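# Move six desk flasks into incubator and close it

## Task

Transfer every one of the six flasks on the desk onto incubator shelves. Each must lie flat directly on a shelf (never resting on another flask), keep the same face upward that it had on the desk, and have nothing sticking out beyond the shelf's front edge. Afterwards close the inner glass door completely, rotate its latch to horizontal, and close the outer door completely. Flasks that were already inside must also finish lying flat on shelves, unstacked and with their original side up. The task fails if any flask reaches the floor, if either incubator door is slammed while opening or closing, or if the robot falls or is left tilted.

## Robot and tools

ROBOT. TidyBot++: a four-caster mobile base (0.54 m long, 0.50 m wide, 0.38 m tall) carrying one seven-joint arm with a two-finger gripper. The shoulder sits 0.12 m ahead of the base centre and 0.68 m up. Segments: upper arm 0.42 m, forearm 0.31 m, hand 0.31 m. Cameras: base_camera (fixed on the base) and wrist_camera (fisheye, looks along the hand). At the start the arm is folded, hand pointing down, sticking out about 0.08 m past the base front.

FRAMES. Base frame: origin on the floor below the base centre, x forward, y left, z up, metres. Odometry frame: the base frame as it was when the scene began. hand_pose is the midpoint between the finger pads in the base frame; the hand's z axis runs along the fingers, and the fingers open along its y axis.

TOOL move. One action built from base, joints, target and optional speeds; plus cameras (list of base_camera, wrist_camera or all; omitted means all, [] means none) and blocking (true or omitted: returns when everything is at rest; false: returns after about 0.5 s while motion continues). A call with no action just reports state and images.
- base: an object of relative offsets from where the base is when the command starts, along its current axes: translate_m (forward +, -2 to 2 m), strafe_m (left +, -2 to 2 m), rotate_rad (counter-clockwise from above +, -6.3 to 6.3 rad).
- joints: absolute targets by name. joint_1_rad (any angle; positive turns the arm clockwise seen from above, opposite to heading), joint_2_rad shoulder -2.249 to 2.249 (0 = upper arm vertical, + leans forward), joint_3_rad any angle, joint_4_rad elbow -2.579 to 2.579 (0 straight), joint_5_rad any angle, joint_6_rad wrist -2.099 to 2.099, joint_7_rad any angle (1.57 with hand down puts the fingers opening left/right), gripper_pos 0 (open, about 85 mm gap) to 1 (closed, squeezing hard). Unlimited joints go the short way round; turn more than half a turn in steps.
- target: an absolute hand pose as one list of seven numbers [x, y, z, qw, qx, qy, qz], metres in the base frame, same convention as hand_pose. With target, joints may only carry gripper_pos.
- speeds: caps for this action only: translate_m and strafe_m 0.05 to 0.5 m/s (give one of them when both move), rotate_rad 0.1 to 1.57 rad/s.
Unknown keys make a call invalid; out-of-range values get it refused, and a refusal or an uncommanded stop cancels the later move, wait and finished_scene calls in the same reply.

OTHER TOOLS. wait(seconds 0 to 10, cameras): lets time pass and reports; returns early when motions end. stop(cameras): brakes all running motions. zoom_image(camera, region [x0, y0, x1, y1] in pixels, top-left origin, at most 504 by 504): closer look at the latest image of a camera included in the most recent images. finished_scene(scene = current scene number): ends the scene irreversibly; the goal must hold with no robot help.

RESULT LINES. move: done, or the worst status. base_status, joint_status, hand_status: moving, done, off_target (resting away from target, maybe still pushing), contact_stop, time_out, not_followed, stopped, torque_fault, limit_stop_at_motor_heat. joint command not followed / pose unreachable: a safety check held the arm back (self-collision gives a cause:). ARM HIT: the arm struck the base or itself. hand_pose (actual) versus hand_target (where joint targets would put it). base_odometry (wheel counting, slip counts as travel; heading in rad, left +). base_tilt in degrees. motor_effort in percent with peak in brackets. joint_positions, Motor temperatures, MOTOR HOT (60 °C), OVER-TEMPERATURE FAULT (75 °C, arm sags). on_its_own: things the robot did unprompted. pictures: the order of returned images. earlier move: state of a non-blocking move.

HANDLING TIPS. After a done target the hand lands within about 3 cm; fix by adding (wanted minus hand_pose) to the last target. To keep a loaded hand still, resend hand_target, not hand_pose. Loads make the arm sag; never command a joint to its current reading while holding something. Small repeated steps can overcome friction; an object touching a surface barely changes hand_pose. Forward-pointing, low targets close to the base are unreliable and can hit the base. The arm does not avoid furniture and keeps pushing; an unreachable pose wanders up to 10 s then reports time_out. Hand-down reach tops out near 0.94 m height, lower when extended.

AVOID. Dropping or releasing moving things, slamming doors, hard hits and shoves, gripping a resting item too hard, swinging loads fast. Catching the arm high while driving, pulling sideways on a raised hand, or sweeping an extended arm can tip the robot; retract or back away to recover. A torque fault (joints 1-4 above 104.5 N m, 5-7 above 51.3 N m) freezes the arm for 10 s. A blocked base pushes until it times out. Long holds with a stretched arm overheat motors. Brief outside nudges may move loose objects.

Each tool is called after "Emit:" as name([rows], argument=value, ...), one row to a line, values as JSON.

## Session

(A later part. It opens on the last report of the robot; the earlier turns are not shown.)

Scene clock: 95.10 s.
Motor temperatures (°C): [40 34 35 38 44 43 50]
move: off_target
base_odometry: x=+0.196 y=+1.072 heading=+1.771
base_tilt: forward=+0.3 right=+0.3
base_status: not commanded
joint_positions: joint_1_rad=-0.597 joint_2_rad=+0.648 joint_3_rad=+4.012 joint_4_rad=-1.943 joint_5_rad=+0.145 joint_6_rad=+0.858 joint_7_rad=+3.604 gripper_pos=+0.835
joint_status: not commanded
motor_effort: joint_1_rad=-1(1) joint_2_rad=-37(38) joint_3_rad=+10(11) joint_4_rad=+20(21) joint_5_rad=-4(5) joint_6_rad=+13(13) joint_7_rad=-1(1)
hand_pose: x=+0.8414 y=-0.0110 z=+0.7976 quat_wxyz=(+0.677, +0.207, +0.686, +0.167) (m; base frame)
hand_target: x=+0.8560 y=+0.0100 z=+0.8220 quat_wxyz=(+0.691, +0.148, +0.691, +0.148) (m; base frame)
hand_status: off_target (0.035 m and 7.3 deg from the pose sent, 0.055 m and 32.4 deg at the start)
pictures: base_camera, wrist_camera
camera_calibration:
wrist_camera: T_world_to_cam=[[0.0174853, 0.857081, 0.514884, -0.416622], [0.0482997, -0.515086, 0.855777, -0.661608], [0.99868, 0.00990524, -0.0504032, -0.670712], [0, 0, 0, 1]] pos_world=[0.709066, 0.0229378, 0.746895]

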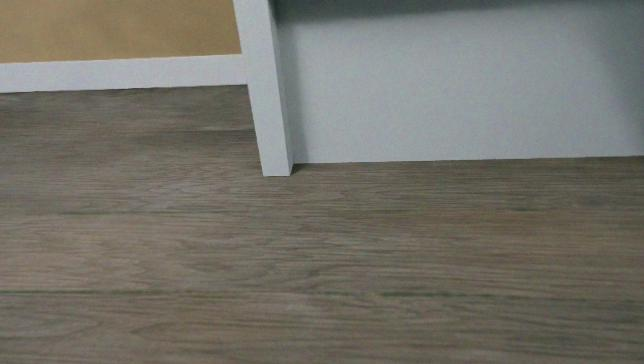

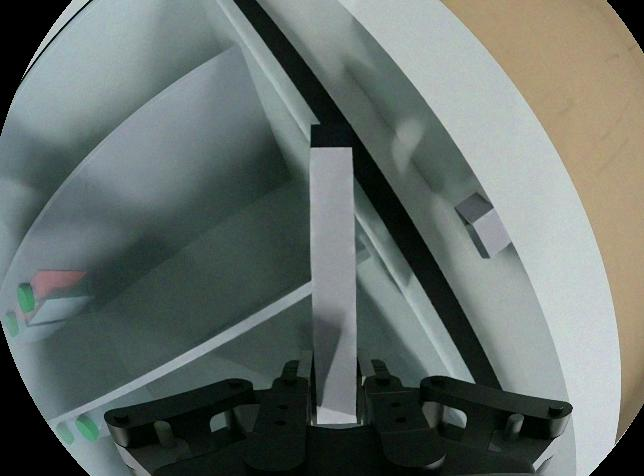

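Emit:
move(base={"translate_m": -0.026, "strafe_m": -0.053, "rotate_rad": 0.06}, speeds={"translate_m": 0.06, "rotate_rad": 0.1})

Scene clock: 97.00 s.
Motor temperatures (°C): [40 34 35 38 44 43 50]
move: done
base_odometry: x=+0.253 y=+1.057 heading=+1.831
base_tilt: forward=+0.2 right=+0.3
base_status: done
joint_positions: joint_1_rad=-0.619 joint_2_rad=+0.656 joint_3_rad=+4.036 joint_4_rad=-1.931 joint_5_rad=+0.157 joint_6_rad=+0.839 joint_7_rad=+3.612 gripper_pos=+0.835
joint_status: not commanded
motor_effort: joint_1_rad=-1(8) joint_2_rad=-38(40) joint_3_rad=+11(14) joint_4_rad=+18(21) joint_5_rad=-4(6) joint_6_rad=+12(15) joint_7_rad=-1(2)
hand_pose: x=+0.8443 y=-0.0050 z=+0.7982 quat_wxyz=(+0.677, +0.194, +0.692, +0.156) (m; base frame)
hand_target: x=+0.8560 y=+0.0100 z=+0.8220 quat_wxyz=(+0.691, +0.148, +0.691, +0.148) (m; base frame)
hand_status: not commanded
pictures: base_camera, wrist_camera
camera_calibration:
wrist_camera: T_world_to_cam=[[0.0160029, 0.873911, 0.485823, -0.39762], [0.0590317, -0.485863, 0.872039, -0.681123], [0.998128, 0.0147238, -0.0593636, -0.666023], [0, 0, 0, 1]] pos_world=[0.711347, 0.0263578, 0.747601]

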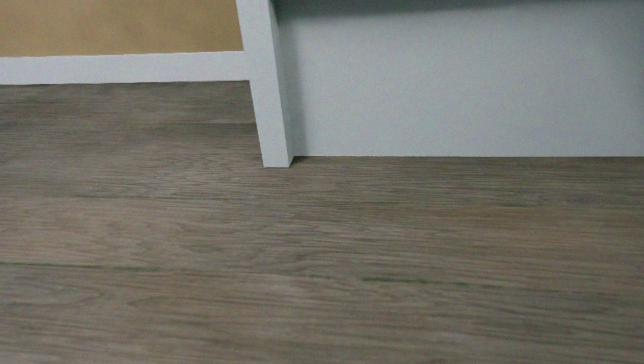

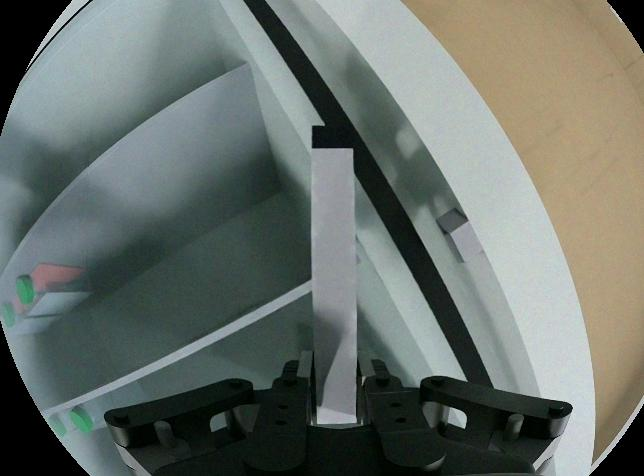

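Emit:
move(base={"translate_m": -0.05, "strafe_m": -0.095, "rotate_rad": 0.12}, speeds={"translate_m": 0.08, "rotate_rad": 0.1})

Scene clock: 99.80 s.
Motor temperatures (°C): [40 34 35 38 44 43 50]
move: done
base_odometry: x=+0.358 y=+1.033 heading=+1.952
base_tilt: forward=+0.2 right=+0.3
base_status: done
joint_positions: joint_1_rad=-0.609 joint_2_rad=+0.657 joint_3_rad=+4.039 joint_4_rad=-1.929 joint_5_rad=+0.161 joint_6_rad=+0.837 joint_7_rad=+3.612 gripper_pos=+0.835
joint_status: not commanded
motor_effort: joint_1_rad=-3(9) joint_2_rad=-37(40) joint_3_rad=+9(12) joint_4_rad=+19(22) joint_5_rad=-3(6) joint_6_rad=+13(16) joint_7_rad=-1(2)
hand_pose: x=+0.8449 y=-0.0128 z=+0.7982 quat_wxyz=(+0.678, +0.196, +0.692, +0.151) (m; base frame)
hand_target: x=+0.8560 y=+0.0100 z=+0.8220 quat_wxyz=(+0.691, +0.148, +0.691, +0.148) (m; base frame)
hand_status: not commanded
pictures: base_camera, wrist_camera
camera_calibration:
wrist_camera: T_world_to_cam=[[0.0253383, 0.876272, 0.48115, -0.394948], [0.0554614, -0.481795, 0.874527, -0.68384], [0.998139, 0.00452627, -0.0608072, -0.66544], [0, 0, 0, 1]] pos_world=[0.712136, 0.0196228, 0.747602]

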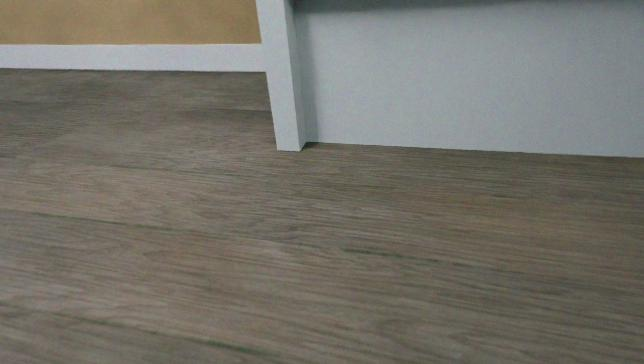

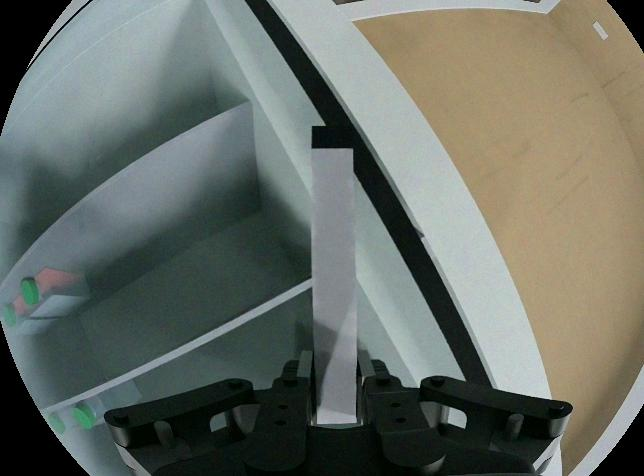

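Emit:
move(base={"translate_m": -0.05, "strafe_m": -0.104, "rotate_rad": 0.12}, speeds={"translate_m": 0.08, "rotate_rad": 0.1}, cameras=[])

Emit:
move(base={"translate_m": -0.05, "strafe_m": -0.104, "rotate_rad": 0.12}, speeds={"translate_m": 0.08, "rotate_rad": 0.1}, cameras=[])

Emit:
move(base={"translate_m": -0.05, "strafe_m": -0.104, "rotate_rad": 0.12}, speeds={"translate_m": 0.08, "rotate_rad": 0.1})

Scene clock: 101.97 s.
Motor temperatures (°C): [40 34 35 38 44 43 50]
move: done
base_odometry: x=+0.473 y=+1.026 heading=+2.072
base_tilt: forward=+0.3 right=+0.3
base_status: done
joint_positions: joint_1_rad=-0.614 joint_2_rad=+0.658 joint_3_rad=+4.043 joint_4_rad=-1.927 joint_5_rad=+0.164 joint_6_rad=+0.834 joint_7_rad=+3.612 gripper_pos=+0.835
joint_status: not commanded
motor_effort: joint_1_rad=-1(10) joint_2_rad=-37(39) joint_3_rad=+11(13) joint_4_rad=+19(22) joint_5_rad=-3(5) joint_6_rad=+12(16) joint_7_rad=-1(2)
hand_pose: x=+0.8451 y=-0.0108 z=+0.7982 quat_wxyz=(+0.677, +0.193, +0.694, +0.150) (m; base frame)
hand_target: x=+0.8560 y=+0.0100 z=+0.8220 quat_wxyz=(+0.691, +0.148, +0.691, +0.148) (m; base frame)
hand_status: not commanded
pictures: none
No camera images: "cameras" was empty.

Scene clock: 103.93 s.
Motor temperatures (°C): [40 34 35 38 44 43 50]
move: done
base_odometry: x=+0.589 y=+1.032 heading=+2.193
base_tilt: forward=+0.2 right=+0.3
base_status: done
joint_positions: joint_1_rad=-0.616 joint_2_rad=+0.658 joint_3_rad=+4.043 joint_4_rad=-1.926 joint_5_rad=+0.166 joint_6_rad=+0.834 joint_7_rad=+3.612 gripper_pos=+0.835
joint_status: not commanded
motor_effort: joint_1_rad=-1(10) joint_2_rad=-37(39) joint_3_rad=+11(14) joint_4_rad=+18(22) joint_5_rad=-3(5) joint_6_rad=+11(16) joint_7_rad=+0(1)
hand_pose: x=+0.8454 y=-0.0086 z=+0.7982 quat_wxyz=(+0.677, +0.192, +0.694, +0.151) (m; base frame)
hand_target: x=+0.8560 y=+0.0100 z=+0.8220 quat_wxyz=(+0.691, +0.148, +0.691, +0.148) (m; base frame)
hand_status: not commanded
pictures: none
No camera images: "cameras" was empty.

Scene clock: 105.90 s.
Motor temperatures (°C): [40 34 35 38 44 43 50]
move: done
base_odometry: x=+0.703 y=+1.052 heading=+2.313
base_tilt: forward=+0.2 right=+0.3
base_status: done
joint_positions: joint_1_rad=-0.619 joint_2_rad=+0.658 joint_3_rad=+4.042 joint_4_rad=-1.925 joint_5_rad=+0.167 joint_6_rad=+0.833 joint_7_rad=+3.612 gripper_pos=+0.835
joint_status: not commanded
motor_effort: joint_1_rad=+0(9) joint_2_rad=-37(39) joint_3_rad=+11(14) joint_4_rad=+19(22) joint_5_rad=-3(5) joint_6_rad=+11(15) joint_7_rad=-1(1)
hand_pose: x=+0.8457 y=-0.0061 z=+0.7981 quat_wxyz=(+0.677, +0.190, +0.695, +0.152) (m; base frame)
hand_target: x=+0.8560 y=+0.0100 z=+0.8220 quat_wxyz=(+0.691, +0.148, +0.691, +0.148) (m; base frame)
hand_status: not commanded
pictures: base_camera, wrist_camera
camera_calibration:
wrist_camera: T_world_to_cam=[[0.017607, 0.879668, 0.475262, -0.389561], [0.0630794, -0.475366, 0.877524, -0.689366], [0.997853, 0.0145287, -0.0638587, -0.663616], [0, 0, 0, 1]] pos_world=[0.712535, 0.0246255, 0.747701]

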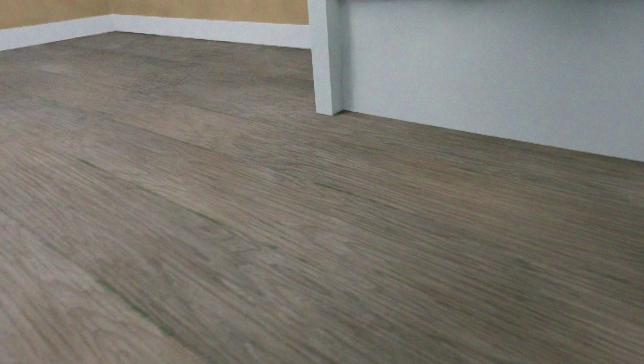

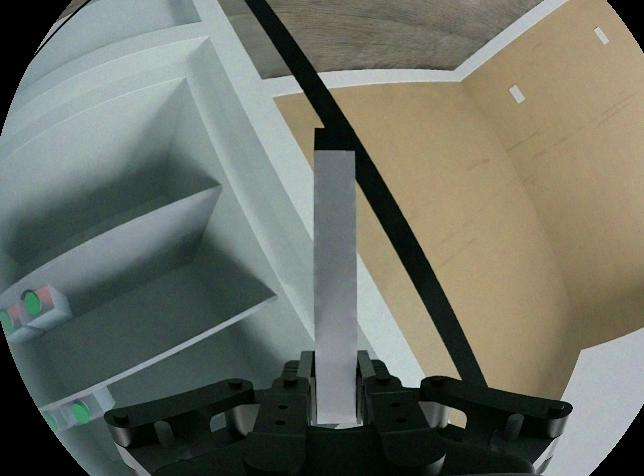

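Emit:
move(base={"translate_m": -0.05, "strafe_m": -0.104, "rotate_rad": 0.12}, speeds={"translate_m": 0.08, "rotate_rad": 0.1}, cameras=[])

Emit:
move(base={"translate_m": -0.05, "strafe_m": -0.104, "rotate_rad": 0.12}, speeds={"translate_m": 0.08, "rotate_rad": 0.1})

Scene clock: 109.87 s.
Motor temperatures (°C): [40 34 35 38 44 43 50]
move: time_out
base_odometry: x=+0.811 y=+1.084 heading=+2.435
base_tilt: forward=+0.2 right=+0.3
base_status: translate_m time_out (by the wheels' count: -0.049 of -0.050); strafe_m time_out (by the wheels' count: -0.102 of -0.104); rotate_rad time_out (by the wheels' count: +0.122 of +0.120)
joint_positions: joint_1_rad=-0.608 joint_2_rad=+0.660 joint_3_rad=+4.044 joint_4_rad=-1.923 joint_5_rad=+0.168 joint_6_rad=+0.832 joint_7_rad=+3.613 gripper_pos=+0.835
joint_status: not commanded
motor_effort: joint_1_rad=-1(9) joint_2_rad=-38(40) joint_3_rad=+11(13) joint_4_rad=+18(24) joint_5_rad=-4(5) joint_6_rad=+12(16) joint_7_rad=-1(2)
hand_pose: x=+0.8463 y=-0.0142 z=+0.7984 quat_wxyz=(+0.678, +0.193, +0.694, +0.147) (m; base frame)
hand_target: x=+0.8560 y=+0.0100 z=+0.8220 quat_wxyz=(+0.691, +0.148, +0.691, +0.148) (m; base frame)
hand_status: not commanded
pictures: none
No camera images: "cameras" was empty.

not run: a stop that you did not command came earlier in this reply.

Emit:
move()

Scene clock: 110.00 s.
Motor temperatures (°C): [40 34 35 38 44 43 50]
base_odometry: x=+0.811 y=+1.084 heading=+2.435
base_tilt: forward=+0.3 right=+0.3
base_status: translate_m time_out (by the wheels' count: -0.049 of -0.050); strafe_m time_out (by the wheels' count: -0.102 of -0.104); rotate_rad time_out (by the wheels' count: +0.122 of +0.120)
joint_positions: joint_1_rad=-0.608 joint_2_rad=+0.660 joint_3_rad=+4.044 joint_4_rad=-1.923 joint_5_rad=+0.168 joint_6_rad=+0.832 joint_7_rad=+3.613 gripper_pos=+0.835
joint_status: not commanded
motor_effort: joint_1_rad=-1(9) joint_2_rad=-38(40) joint_3_rad=+11(13) joint_4_rad=+19(24) joint_5_rad=-4(5) joint_6_rad=+12(16) joint_7_rad=-1(2)
hand_pose: x=+0.8463 y=-0.0142 z=+0.7984 quat_wxyz=(+0.678, +0.193, +0.694, +0.147) (m; base frame)
hand_target: x=+0.8560 y=+0.0100 z=+0.8220 quat_wxyz=(+0.691, +0.148, +0.691, +0.148) (m; base frame)
hand_status: not commanded
pictures: base_camera, wrist_camera
camera_calibration:
wrist_camera: T_world_to_cam=[[0.0274164, 0.88073, 0.472825, -0.388948], [0.0577891, -0.473608, 0.878838, -0.690038], [0.997952, 0.00322955, -0.0638812, -0.664247], [0, 0, 0, 1]] pos_world=[0.713427, 0.0178951, 0.747903]

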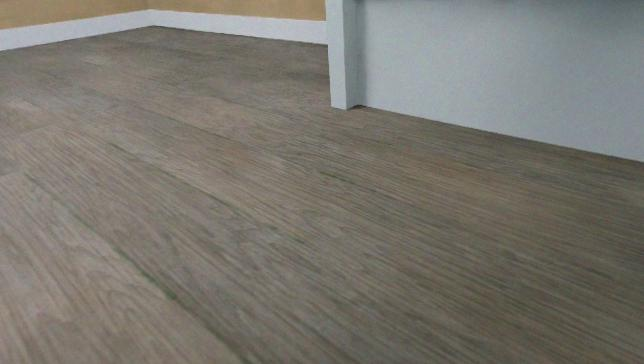

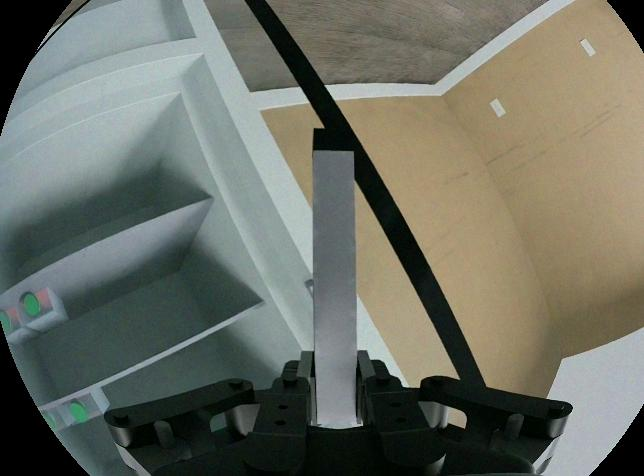

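Emit:
move(joints={"gripper_pos": 0.4}, cameras=[])

Emit:
move(base={"translate_m": -0.15, "strafe_m": 0.08}, speeds={"translate_m": 0.1})

Scene clock: 111.00 s.
Motor temperatures (°C): [40 34 35 38 44 43 50]
move: done
base_odometry: x=+0.811 y=+1.084 heading=+2.435
base_tilt: forward=+0.2 right=+0.3
base_status: not commanded
joint_positions: joint_1_rad=-0.610 joint_2_rad=+0.660 joint_3_rad=+4.044 joint_4_rad=-1.896 joint_5_rad=+0.168 joint_6_rad=+0.840 joint_7_rad=+3.613 gripper_pos=+0.400
joint_status: all done
motor_effort: joint_1_rad=+0(2) joint_2_rad=-34(38) joint_3_rad=+10(12) joint_4_rad=+14(19) joint_5_rad=-3(6) joint_6_rad=+7(12) joint_7_rad=-1(1)
hand_pose: x=+0.8532 y=-0.0055 z=+0.8130 quat_wxyz=(+0.687, +0.182, +0.686, +0.155) (m; base frame)
hand_target: x=+0.8560 y=+0.0100 z=+0.8220 quat_wxyz=(+0.691, +0.148, +0.691, +0.148) (m; base frame)
hand_status: not commanded
pictures: none
No camera images: "cameras" was empty.

Scene clock: 113.23 s.
Motor temperatures (°C): [40 34 35 38 44 43 50]
move: done
base_odometry: x=+0.873 y=+0.926 heading=+2.435
base_tilt: forward=+0.2 right=+0.3
base_status: done
joint_positions: joint_1_rad=-0.612 joint_2_rad=+0.660 joint_3_rad=+4.044 joint_4_rad=-1.896 joint_5_rad=+0.168 joint_6_rad=+0.840 joint_7_rad=+3.613 gripper_pos=+0.400
joint_status: not commanded
motor_effort: joint_1_rad=-1(3) joint_2_rad=-34(36) joint_3_rad=+10(10) joint_4_rad=+14(15) joint_5_rad=-3(5) joint_6_rad=+8(8) joint_7_rad=-1(2)
hand_pose: x=+0.8532 y=-0.0044 z=+0.8130 quat_wxyz=(+0.687, +0.182, +0.686, +0.156) (m; base frame)
hand_target: x=+0.8560 y=+0.0100 z=+0.8220 quat_wxyz=(+0.691, +0.148, +0.691, +0.148) (m; base frame)
hand_status: not commanded
pictures: base_camera, wrist_camera
camera_calibration:
wrist_camera: T_world_to_cam=[[-0.00534831, 0.883023, 0.469299, -0.373837], [0.0413598, -0.468709, 0.882384, -0.687552], [0.99913, 0.0241293, -0.0340148, -0.695494], [0, 0, 0, 1]] pos_world=[0.721326, 0.0246269, 0.758469]

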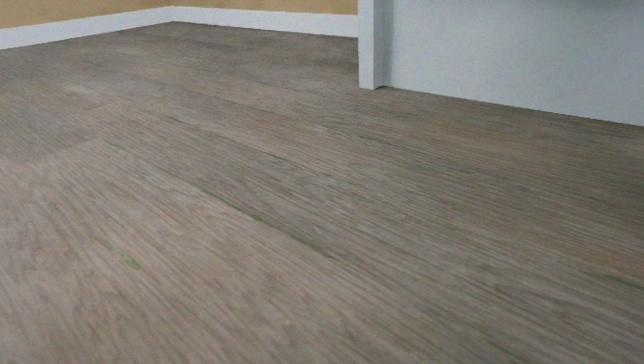

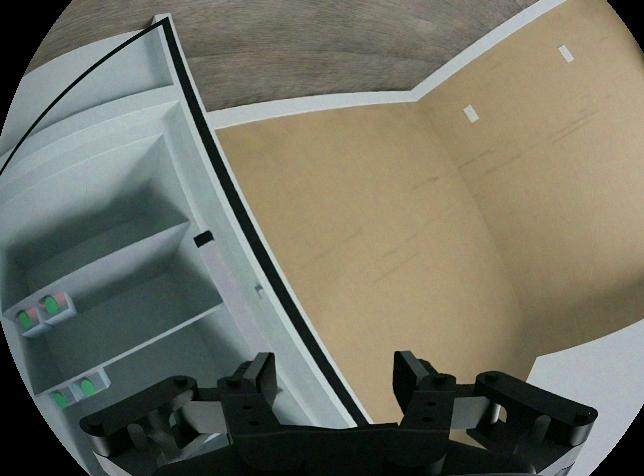

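Emit:
move(base={"translate_m": 0.16, "strafe_m": 0.696}, speeds={"translate_m": 0.3}, cameras=[])

Emit:
move(base={"rotate_rad": -0.664}, target=[0.75, 0.0, 0.85, 0, 0.7071, 0, 0.7071])

Scene clock: 117.13 s.
Motor temperatures (°C): [40 34 35 38 44 43 50]
move: done
base_odometry: x=+0.300 y=+0.500 heading=+2.435
base_tilt: forward=+0.2 right=+0.3
base_status: done
joint_positions: joint_1_rad=-0.618 joint_2_rad=+0.660 joint_3_rad=+4.044 joint_4_rad=-1.896 joint_5_rad=+0.168 joint_6_rad=+0.840 joint_7_rad=+3.613 gripper_pos=+0.400
joint_status: not commanded
motor_effort: joint_1_rad=-1(4) joint_2_rad=-34(35) joint_3_rad=+10(11) joint_4_rad=+14(15) joint_5_rad=-3(4) joint_6_rad=+7(8) joint_7_rad=-1(2)
hand_pose: x=+0.8532 y=+0.0001 z=+0.8130 quat_wxyz=(+0.686, +0.180, +0.687, +0.158) (m; base frame)
hand_target: x=+0.8560 y=+0.0100 z=+0.8220 quat_wxyz=(+0.691, +0.148, +0.691, +0.148) (m; base frame)
hand_status: not commanded
pictures: none
No camera images: "cameras" was empty.

Scene clock: 120.07 s.
Motor temperatures (°C): [40 34 35 38 44 43 50]
move: done
base_odometry: x=+0.300 y=+0.500 heading=+1.771
base_tilt: forward=+0.2 right=+0.3
base_status: done
joint_positions: joint_1_rad=-0.025 joint_2_rad=+0.298 joint_3_rad=+3.181 joint_4_rad=-2.128 joint_5_rad=+0.068 joint_6_rad=+0.840 joint_7_rad=+1.612 gripper_pos=+0.400
joint_status: not commanded
motor_effort: joint_1_rad=-1(7) joint_2_rad=-29(37) joint_3_rad=+0(12) joint_4_rad=+15(16) joint_5_rad=+0(5) joint_6_rad=+9(9) joint_7_rad=-1(2)
hand_pose: x=+0.7602 y=+0.0105 z=+0.8417 quat_wxyz=(+0.021, +0.711, +0.048, +0.701) (m; base frame)
hand_target: x=+0.7500 y=+0.0000 z=+0.8500 quat_wxyz=(+0.000, +0.707, +0.000, +0.707) (m; base frame)
hand_status: done (0.017 m and 6.1 deg from the pose sent, 0.110 m and 152.4 deg at the start)
pictures: base_camera, wrist_camera
camera_calibration:
wrist_camera: T_world_to_cam=[[-0.00233285, -0.995796, 0.0915697, -0.0655979], [0.0384016, -0.0915916, -0.995056, 0.876496], [0.99926, 0.0011951, 0.0384539, -0.662729], [0, 0, 0, 1]] pos_world=[0.628426, 0.0157496, 0.903654]

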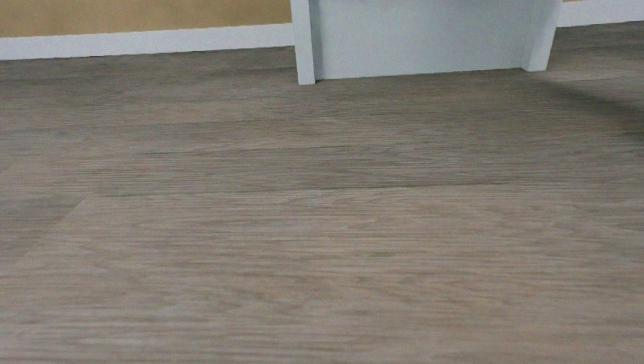

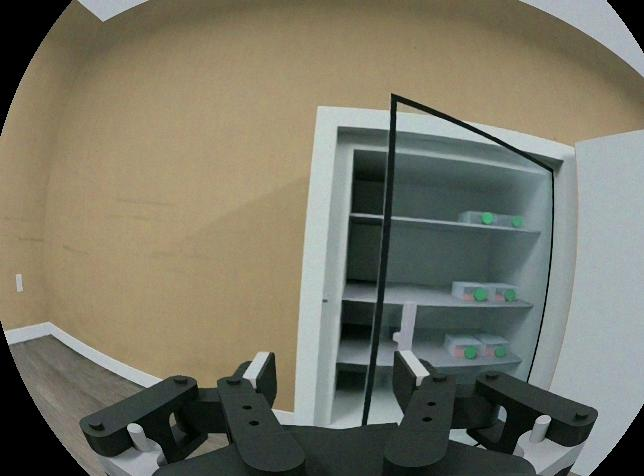

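Emit:
move(base={"translate_m": 0.48, "strafe_m": 0.0535}, speeds={"translate_m": 0.25}, joints={"gripper_pos": 1.0})

Scene clock: 123.00 s.
Motor temperatures (°C): [40 35 35 38 44 43 50]
move: done
base_odometry: x=+0.152 y=+0.960 heading=+1.771
base_tilt: forward=+0.2 right=+0.3
base_status: done
joint_positions: joint_1_rad=-0.023 joint_2_rad=+0.292 joint_3_rad=+3.180 joint_4_rad=-2.133 joint_5_rad=+0.067 joint_6_rad=+0.840 joint_7_rad=+1.610 gripper_pos=+0.999
joint_status: all done
motor_effort: joint_1_rad=+0(1) joint_2_rad=-28(31) joint_3_rad=+0(1) joint_4_rad=+15(17) joint_5_rad=+0(1) joint_6_rad=+9(10) joint_7_rad=-1(2)
hand_pose: x=+0.7582 y=+0.0102 z=+0.8427 quat_wxyz=(+0.020, +0.711, +0.047, +0.701) (m; base frame)
hand_target: x=+0.7500 y=+0.0000 z=+0.8500 quat_wxyz=(+0.000, +0.707, +0.000, +0.707) (m; base frame)
hand_status: not commanded
pictures: base_camera, wrist_camera
camera_calibration:
wrist_camera: T_world_to_cam=[[-0.00296498, -0.996121, 0.0879457, -0.0624217], [0.0390191, -0.0879943, -0.995356, 0.877369], [0.999234, 0.00048035, 0.0391287, -0.661352], [0, 0, 0, 1]] pos_world=[0.626426, 0.0153416, 0.904663]

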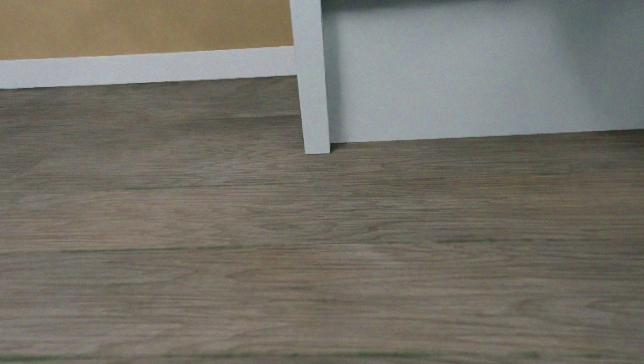

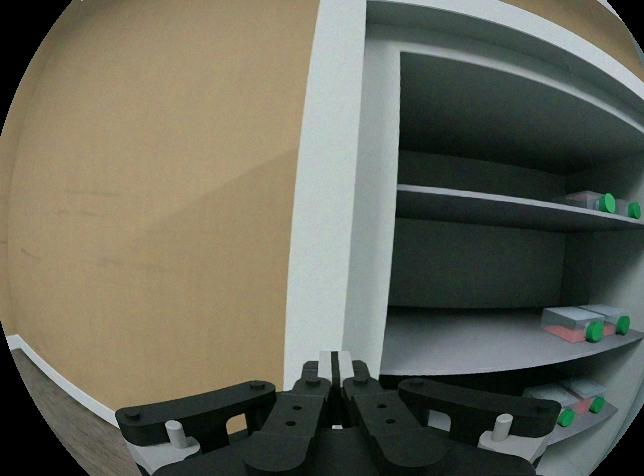

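Emit:
move(base={"strafe_m": -0.25}, speeds={"strafe_m": 0.1})

Scene clock: 126.27 s.
Motor temperatures (°C): [40 35 35 38 44 43 50]
move: done
base_odometry: x=+0.396 y=+1.010 heading=+1.771
base_tilt: forward=+0.2 right=+0.3
base_status: done
joint_positions: joint_1_rad=-0.180 joint_2_rad=+0.271 joint_3_rad=+3.007 joint_4_rad=-2.164 joint_5_rad=+0.067 joint_6_rad=+0.843 joint_7_rad=+1.609 gripper_pos=+0.999
joint_status: not commanded
motor_effort: joint_1_rad=+35(38) joint_2_rad=-22(30) joint_3_rad=+29(32) joint_4_rad=+21(23) joint_5_rad=-14(16) joint_6_rad=+6(9) joint_7_rad=-1(2)
hand_pose: x=+0.7115 y=+0.2016 z=+0.8437 quat_wxyz=(-0.110, +0.699, +0.144, +0.692) (m; base frame)
hand_target: x=+0.7500 y=+0.0000 z=+0.8500 quat_wxyz=(+0.000, +0.707, +0.000, +0.707) (m; base frame)
hand_status: not commanded
pictures: base_camera, wrist_camera
camera_calibration:
wrist_camera: T_world_to_cam=[[0.31486, -0.948314, 0.0395562, -0.0668585], [0.0457961, -0.0264485, -0.998601, 0.882426], [0.948033, 0.316231, 0.0351015, -0.638726], [0, 0, 0, 1]] pos_world=[0.586172, 0.161921, 0.906256]

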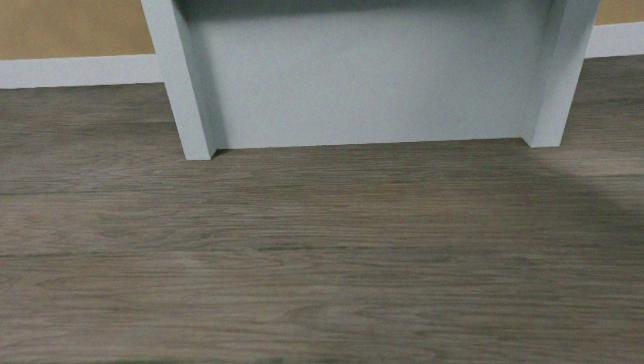

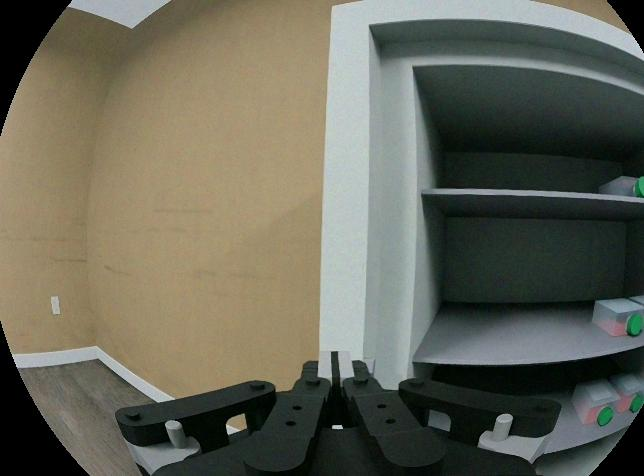

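Emit:
wait(seconds=1)

Scene clock: 127.60 s.
Motor temperatures (°C): [40 35 35 38 44 43 50]
base_odometry: x=+0.396 y=+1.010 heading=+1.771
base_tilt: forward=+0.2 right=+0.3
base_status: done
joint_positions: joint_1_rad=-0.180 joint_2_rad=+0.271 joint_3_rad=+3.007 joint_4_rad=-2.164 joint_5_rad=+0.067 joint_6_rad=+0.843 joint_7_rad=+1.609 gripper_pos=+0.999
joint_status: not commanded
motor_effort: joint_1_rad=+35(38) joint_2_rad=-22(30) joint_3_rad=+30(32) joint_4_rad=+21(23) joint_5_rad=-14(16) joint_6_rad=+6(9) joint_7_rad=-2(2)
hand_pose: x=+0.7115 y=+0.2016 z=+0.8437 quat_wxyz=(-0.110, +0.699, +0.144, +0.692) (m; base frame)
hand_target: x=+0.7500 y=+0.0000 z=+0.8500 quat_wxyz=(+0.000, +0.707, +0.000, +0.707) (m; base frame)
hand_status: not commanded
wait: 1.00 s; at rest from the start
pictures: base_camera, wrist_camera
camera_calibration:
wrist_camera: T_world_to_cam=[[0.31486, -0.948314, 0.0395562, -0.0668585], [0.0457961, -0.0264485, -0.998601, 0.882426], [0.948033, 0.316231, 0.0351015, -0.638726], [0, 0, 0, 1]] pos_world=[0.586172, 0.161921, 0.906256]

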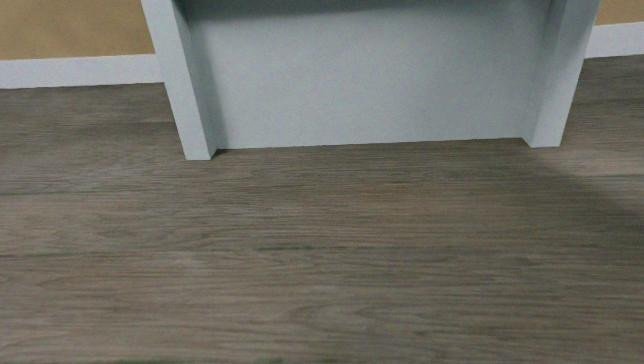

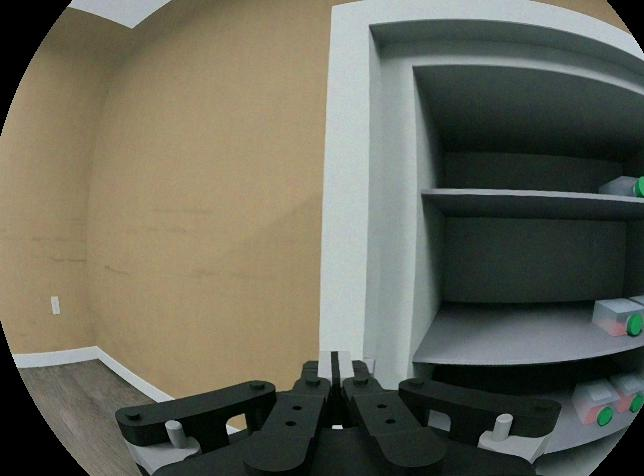

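Emit:
move(base={"strafe_m": 0.3}, speeds={"strafe_m": 0.15}, cameras=[])

Emit:
move(base={"translate_m": -0.3}, joints={"joint_1_rad": 0.5}, speeds={"translate_m": 0.3})

Scene clock: 130.60 s.
Motor temperatures (°C): [40 35 35 38 44 43 50]
move: done
base_odometry: x=+0.102 y=+0.950 heading=+1.771
base_tilt: forward=+0.2 right=+0.3
base_status: done
joint_positions: joint_1_rad=-0.011 joint_2_rad=+0.270 joint_3_rad=+3.142 joint_4_rad=-2.164 joint_5_rad=+0.052 joint_6_rad=+0.843 joint_7_rad=+1.605 gripper_pos=+0.999
joint_status: not commanded
motor_effort: joint_1_rad=-1(35) joint_2_rad=-28(28) joint_3_rad=+0(29) joint_4_rad=+16(22) joint_5_rad=+0(14) joint_6_rad=+9(10) joint_7_rad=-1(1)
hand_pose: x=+0.7464 y=+0.0203 z=+0.8422 quat_wxyz=(+0.006, +0.713, +0.042, +0.700) (m; base frame)
hand_target: x=+0.7500 y=+0.0000 z=+0.8500 quat_wxyz=(+0.000, +0.707, +0.000, +0.707) (m; base frame)
hand_status: not commanded
pictures: none
No camera images: "cameras" was empty.

Scene clock: 132.50 s.
Motor temperatures (°C): [40 35 35 38 44 43 50]
move: done
base_odometry: x=+0.162 y=+0.656 heading=+1.771
base_tilt: forward=+0.2 right=+0.3
base_status: done
joint_positions: joint_1_rad=+0.488 joint_2_rad=+0.270 joint_3_rad=+3.143 joint_4_rad=-2.164 joint_5_rad=+0.052 joint_6_rad=+0.843 joint_7_rad=+1.605 gripper_pos=+0.999
joint_status: all done
motor_effort: joint_1_rad=-1(3) joint_2_rad=-27(32) joint_3_rad=+0(2) joint_4_rad=+15(17) joint_5_rad=+0(1) joint_6_rad=+9(9) joint_7_rad=+0(2)
hand_pose: x=+0.6792 y=-0.2834 z=+0.8420 quat_wxyz=(+0.180, +0.701, -0.136, +0.676) (m; base frame)
hand_target: x=+0.6707 y=-0.3062 z=+0.8500 quat_wxyz=(+0.177, +0.685, -0.177, +0.685) (m; base frame)
hand_status: not commanded
pictures: base_camera, wrist_camera
camera_calibration:
wrist_camera: T_world_to_cam=[[-0.470251, -0.880333, 0.0622658, 0.016804], [-0.000106919, -0.0704967, -0.997512, 0.887199], [0.882533, -0.469088, 0.033057, -0.630994], [0, 0, 0, 1]] pos_world=[0.56487, -0.218654, 0.904804]

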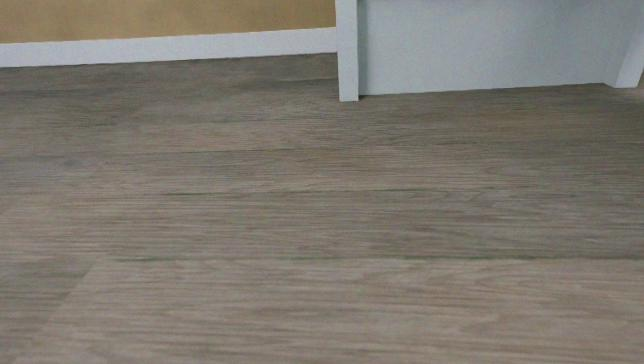

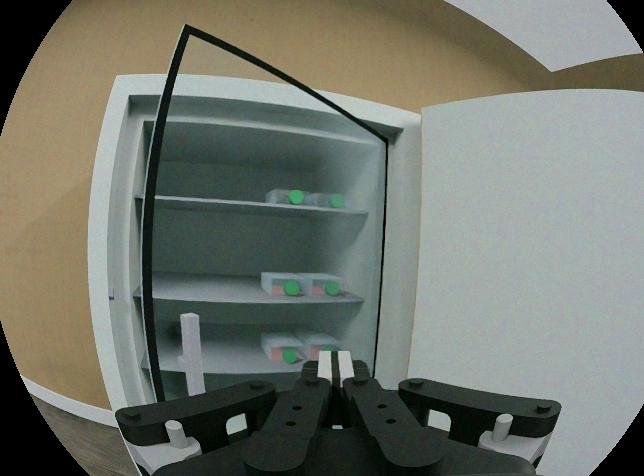

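Emit:
move(base={"strafe_m": 0.71}, joints={"joint_1_rad": 0.0}, cameras=[])

Emit:
move(base={"rotate_rad": -1.571}, target=[0.75, 0.0, 0.85, 0, 0.7071, 0, 0.7071])

Emit:
move(base={"strafe_m": 1.13}, speeds={"strafe_m": 0.3})

Scene clock: 136.13 s.
Motor temperatures (°C): [40 35 35 38 44 43 50]
move: done
base_odometry: x=-0.534 y=+0.514 heading=+1.771
base_tilt: forward=+0.2 right=+0.3
base_status: done
joint_positions: joint_1_rad=+0.011 joint_2_rad=+0.270 joint_3_rad=+3.144 joint_4_rad=-2.164 joint_5_rad=+0.052 joint_6_rad=+0.843 joint_7_rad=+1.605 gripper_pos=+0.999
joint_status: all done
motor_effort: joint_1_rad=+0(4) joint_2_rad=-27(31) joint_3_rad=+0(2) joint_4_rad=+16(16) joint_5_rad=+0(1) joint_6_rad=+8(10) joint_7_rad=-1(1)
hand_pose: x=+0.7468 y=+0.0047 z=+0.8420 quat_wxyz=(+0.015, +0.714, +0.033, +0.700) (m; base frame)
hand_target: x=+0.7500 y=-0.0042 z=+0.8500 quat_wxyz=(+0.002, +0.707, -0.002, +0.707) (m; base frame)
hand_status: not commanded
pictures: none
No camera images: "cameras" was empty.

Scene clock: 138.43 s.
Motor temperatures (°C): [40 34 35 38 44 43 50]
move: done
base_odometry: x=-0.534 y=+0.514 heading=+0.201
base_tilt: forward=+0.2 right=+0.3
base_status: done
joint_positions: joint_1_rad=+0.000 joint_2_rad=+0.270 joint_3_rad=+3.152 joint_4_rad=-2.164 joint_5_rad=+0.051 joint_6_rad=+0.843 joint_7_rad=+1.605 gripper_pos=+0.999
joint_status: not commanded
motor_effort: joint_1_rad=+0(4) joint_2_rad=-28(30) joint_3_rad=+0(3) joint_4_rad=+15(16) joint_5_rad=+0(2) joint_6_rad=+8(10) joint_7_rad=-1(1)
hand_pose: x=+0.7469 y=+0.0075 z=+0.8419 quat_wxyz=(+0.015, +0.714, +0.035, +0.700) (m; base frame)
hand_target: x=+0.7500 y=+0.0000 z=+0.8500 quat_wxyz=(+0.000, +0.707, +0.000, +0.707) (m; base frame)
hand_status: done (0.011 m and 4.5 deg from the pose sent, 0.010 m and 4.3 deg at the start)
pictures: base_camera, wrist_camera
camera_calibration:
wrist_camera: T_world_to_cam=[[-0.0110289, -0.997863, 0.0644068, -0.0391276], [0.0324255, -0.0647337, -0.997376, 0.883167], [0.999413, -0.00891152, 0.0330702, -0.645003], [0, 0, 0, 1]] pos_world=[0.615556, 0.0123788, 0.9047]

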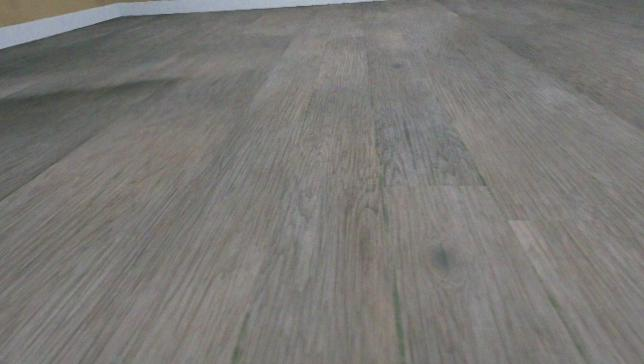

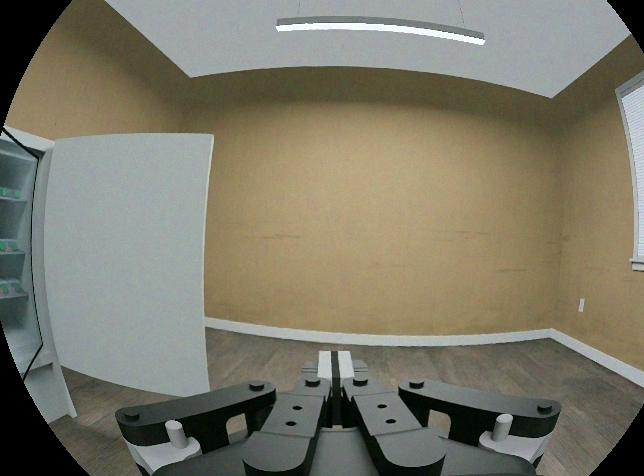

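Scene clock: 143.13 s.
Motor temperatures (°C): [40 34 35 38 44 43 50]
move: done
base_odometry: x=-0.759 y=+1.622 heading=+0.200
base_tilt: forward=+0.2 right=+0.3
base_status: done
joint_positions: joint_1_rad=-0.003 joint_2_rad=+0.270 joint_3_rad=+3.152 joint_4_rad=-2.164 joint_5_rad=+0.051 joint_6_rad=+0.843 joint_7_rad=+1.605 gripper_pos=+0.999
joint_status: not commanded
motor_effort: joint_1_rad=+0(3) joint_2_rad=-27(28) joint_3_rad=+0(2) joint_4_rad=+15(17) joint_5_rad=+0(1) joint_6_rad=+9(9) joint_7_rad=-1(2)
hand_pose: x=+0.7469 y=+0.0092 z=+0.8419 quat_wxyz=(+0.014, +0.714, +0.036, +0.700) (m; base frame)
hand_target: x=+0.7500 y=+0.0000 z=+0.8500 quat_wxyz=(+0.000, +0.707, +0.000, +0.707) (m; base frame)
hand_status: not commanded
pictures: base_camera, wrist_camera
camera_calibration:
wrist_camera: T_world_to_cam=[[-0.00843267, -0.99789, 0.0643825, -0.0394006], [0.0325939, -0.0646249, -0.997377, 0.883148], [0.999433, -0.00631208, 0.03307, -0.645033], [0, 0, 0, 1]] pos_world=[0.61555, 0.0136844, 0.9047]

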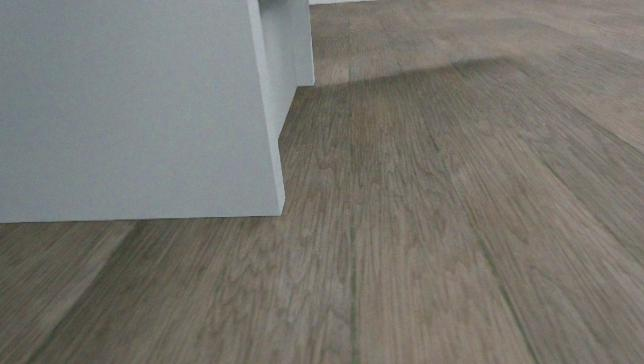

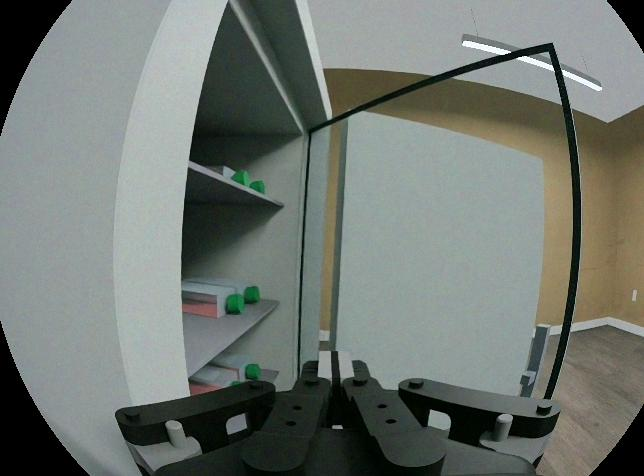

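Emit:
move(base={"strafe_m": -0.25, "translate_m": 0.03}, speeds={"strafe_m": 0.12})

Scene clock: 145.87 s.
Motor temperatures (°C): [40 34 35 38 44 43 50]
move: done
base_odometry: x=-0.680 y=+1.383 heading=+0.201
base_tilt: forward=+0.2 right=+0.3
base_status: done
joint_positions: joint_1_rad=-0.004 joint_2_rad=+0.270 joint_3_rad=+3.152 joint_4_rad=-2.164 joint_5_rad=+0.051 joint_6_rad=+0.843 joint_7_rad=+1.605 gripper_pos=+0.999
joint_status: not commanded
motor_effort: joint_1_rad=+0(3) joint_2_rad=-28(29) joint_3_rad=+0(2) joint_4_rad=+15(16) joint_5_rad=+0(1) joint_6_rad=+9(9) joint_7_rad=-1(2)
hand_pose: x=+0.7469 y=+0.0101 z=+0.8419 quat_wxyz=(+0.013, +0.713, +0.037, +0.700) (m; base frame)
hand_target: x=+0.7500 y=+0.0000 z=+0.8500 quat_wxyz=(+0.000, +0.707, +0.000, +0.707) (m; base frame)
hand_status: not commanded
pictures: base_camera, wrist_camera
camera_calibration:
wrist_camera: T_world_to_cam=[[-0.00693359, -0.997905, 0.0643267, -0.039571], [0.0326907, -0.06452, -0.997381, 0.883136], [0.999441, -0.00481254, 0.0330696, -0.645052], [0, 0, 0, 1]] pos_world=[0.615547, 0.0143875, 0.9047]

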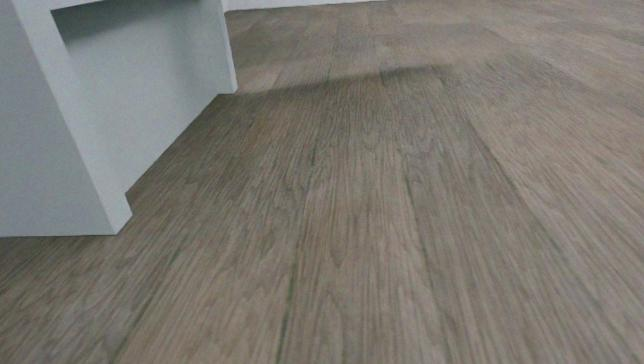

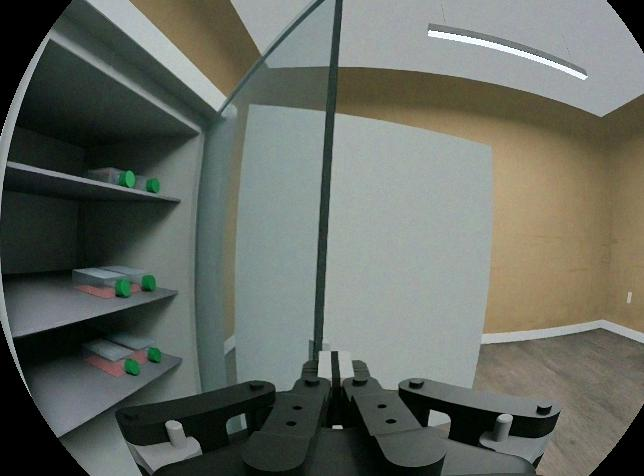

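Emit:
move(base={"strafe_m": 0.22}, speeds={"strafe_m": 0.2}, cameras=[])

Emit:
move(base={"translate_m": 0.22}, speeds={"translate_m": 0.15})

Emit:
move(base={"strafe_m": -0.25}, speeds={"strafe_m": 0.1})

Scene clock: 148.00 s.
Motor temperatures (°C): [40 34 35 38 44 43 50]
move: done
base_odometry: x=-0.724 y=+1.599 heading=+0.200
base_tilt: forward=+0.2 right=+0.3
base_status: done
joint_positions: joint_1_rad=-0.005 joint_2_rad=+0.270 joint_3_rad=+3.152 joint_4_rad=-2.164 joint_5_rad=+0.051 joint_6_rad=+0.843 joint_7_rad=+1.605 gripper_pos=+0.999
joint_status: not commanded
motor_effort: joint_1_rad=-1(3) joint_2_rad=-28(29) joint_3_rad=+0(2) joint_4_rad=+16(16) joint_5_rad=+1(1) joint_6_rad=+9(9) joint_7_rad=-1(2)
hand_pose: x=+0.7469 y=+0.0106 z=+0.8419 quat_wxyz=(+0.013, +0.713, +0.037, +0.700) (m; base frame)
hand_target: x=+0.7500 y=+0.0000 z=+0.8500 quat_wxyz=(+0.000, +0.707, +0.000, +0.707) (m; base frame)
hand_status: not commanded
pictures: none
No camera images: "cameras" was empty.

Scene clock: 150.07 s.
Motor temperatures (°C): [40 34 35 38 44 43 50]
move: done
base_odometry: x=-0.508 y=+1.643 heading=+0.201
base_tilt: forward=+0.3 right=+0.3
base_status: done
joint_positions: joint_1_rad=-0.005 joint_2_rad=+0.270 joint_3_rad=+3.152 joint_4_rad=-2.164 joint_5_rad=+0.051 joint_6_rad=+0.843 joint_7_rad=+1.605 gripper_pos=+0.999
joint_status: not commanded
motor_effort: joint_1_rad=+0(1) joint_2_rad=-28(31) joint_3_rad=+0(1) joint_4_rad=+15(17) joint_5_rad=+0(1) joint_6_rad=+9(9) joint_7_rad=-1(1)
hand_pose: x=+0.7469 y=+0.0106 z=+0.8420 quat_wxyz=(+0.013, +0.713, +0.037, +0.700) (m; base frame)
hand_target: x=+0.7500 y=+0.0000 z=+0.8500 quat_wxyz=(+0.000, +0.707, +0.000, +0.707) (m; base frame)
hand_status: not commanded
pictures: base_camera, wrist_camera
camera_calibration:
wrist_camera: T_world_to_cam=[[-0.00624181, -0.997908, 0.0643463, -0.0396209], [0.0328356, -0.0645173, -0.997376, 0.883172], [0.999441, -0.00411258, 0.0331696, -0.645052], [0, 0, 0, 1]] pos_world=[0.615445, 0.014789, 0.9048]

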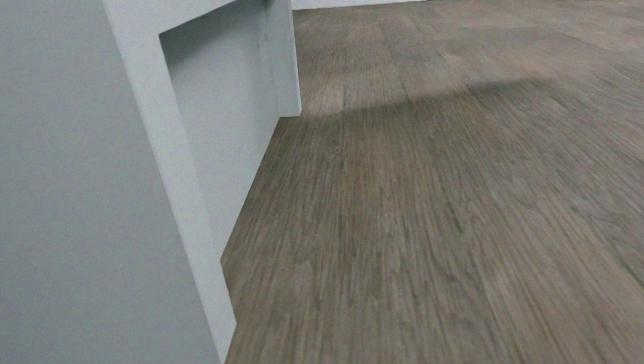

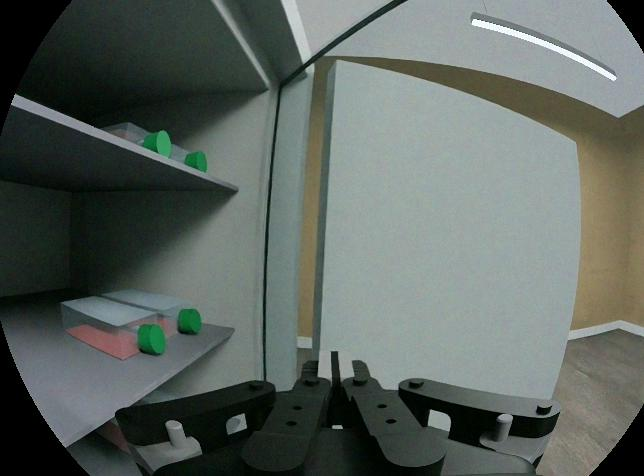

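Scene clock: 153.13 s.
Motor temperatures (°C): [40 34 35 38 44 43 50]
move: done
base_odometry: x=-0.458 y=+1.397 heading=+0.201
base_tilt: forward=+0.2 right=+0.3
base_status: done
joint_positions: joint_1_rad=-0.007 joint_2_rad=+0.270 joint_3_rad=+3.152 joint_4_rad=-2.164 joint_5_rad=+0.051 joint_6_rad=+0.843 joint_7_rad=+1.605 gripper_pos=+0.999
joint_status: not commanded
motor_effort: joint_1_rad=+0(4) joint_2_rad=-28(29) joint_3_rad=+0(3) joint_4_rad=+16(16) joint_5_rad=+1(1) joint_6_rad=+9(9) joint_7_rad=-1(2)
hand_pose: x=+0.7468 y=+0.0121 z=+0.8420 quat_wxyz=(+0.012, +0.713, +0.038, +0.700) (m; base frame)
hand_target: x=+0.7500 y=+0.0000 z=+0.8500 quat_wxyz=(+0.000, +0.707, +0.000, +0.707) (m; base frame)
hand_status: not commanded
pictures: base_camera, wrist_camera
camera_calibration:
wrist_camera: T_world_to_cam=[[-0.00373918, -0.997936, 0.0641148, -0.039749], [0.0329958, -0.0642035, -0.997391, 0.88316], [0.999448, -0.00161391, 0.0331677, -0.645085], [0, 0, 0, 1]] pos_world=[0.61544, 0.015994, 0.904801]

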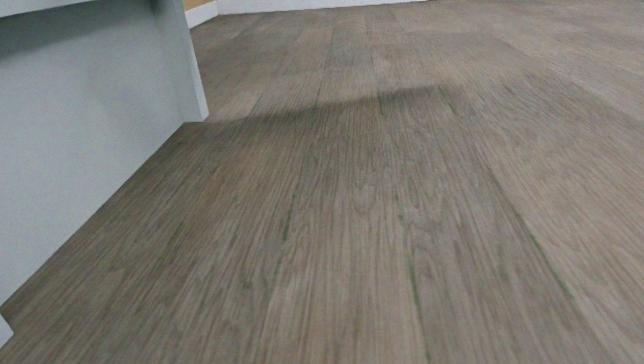

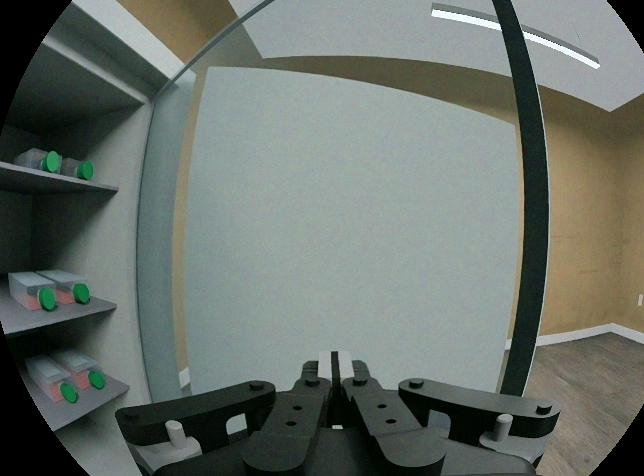

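Emit:
move(base={"translate_m": 0.28}, speeds={"translate_m": 0.1})

Scene clock: 156.73 s.
Motor temperatures (°C): [40 34 35 38 44 43 50]
move: done
base_odometry: x=-0.183 y=+1.453 heading=+0.201
base_tilt: forward=+0.2 right=+0.3
base_status: done
joint_positions: joint_1_rad=-0.008 joint_2_rad=+0.270 joint_3_rad=+3.152 joint_4_rad=-2.164 joint_5_rad=+0.051 joint_6_rad=+0.843 joint_7_rad=+1.605 gripper_pos=+0.999
joint_status: not commanded
motor_effort: joint_1_rad=-1(3) joint_2_rad=-28(30) joint_3_rad=+0(3) joint_4_rad=+15(18) joint_5_rad=+0(2) joint_6_rad=+9(10) joint_7_rad=-1(2)
hand_pose: x=+0.7468 y=+0.0126 z=+0.8420 quat_wxyz=(+0.012, +0.713, +0.038, +0.700) (m; base frame)
hand_target: x=+0.7500 y=+0.0000 z=+0.8500 quat_wxyz=(+0.000, +0.707, +0.000, +0.707) (m; base frame)
hand_status: not commanded
pictures: base_camera, wrist_camera
camera_calibration:
wrist_camera: T_world_to_cam=[[-0.00293827, -0.997943, 0.0640387, -0.0398719], [0.0330467, -0.0641009, -0.997396, 0.883151], [0.999449, -0.000814349, 0.0331671, -0.645096], [0, 0, 0, 1]] pos_world=[0.615438, 0.0162955, 0.904801]

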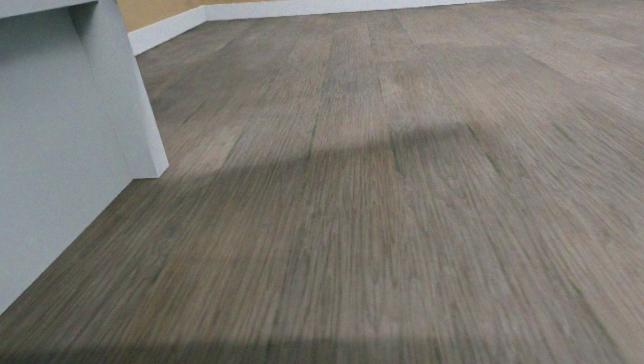

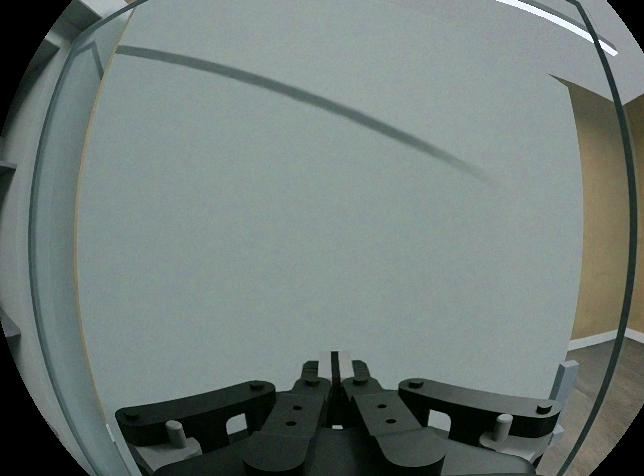

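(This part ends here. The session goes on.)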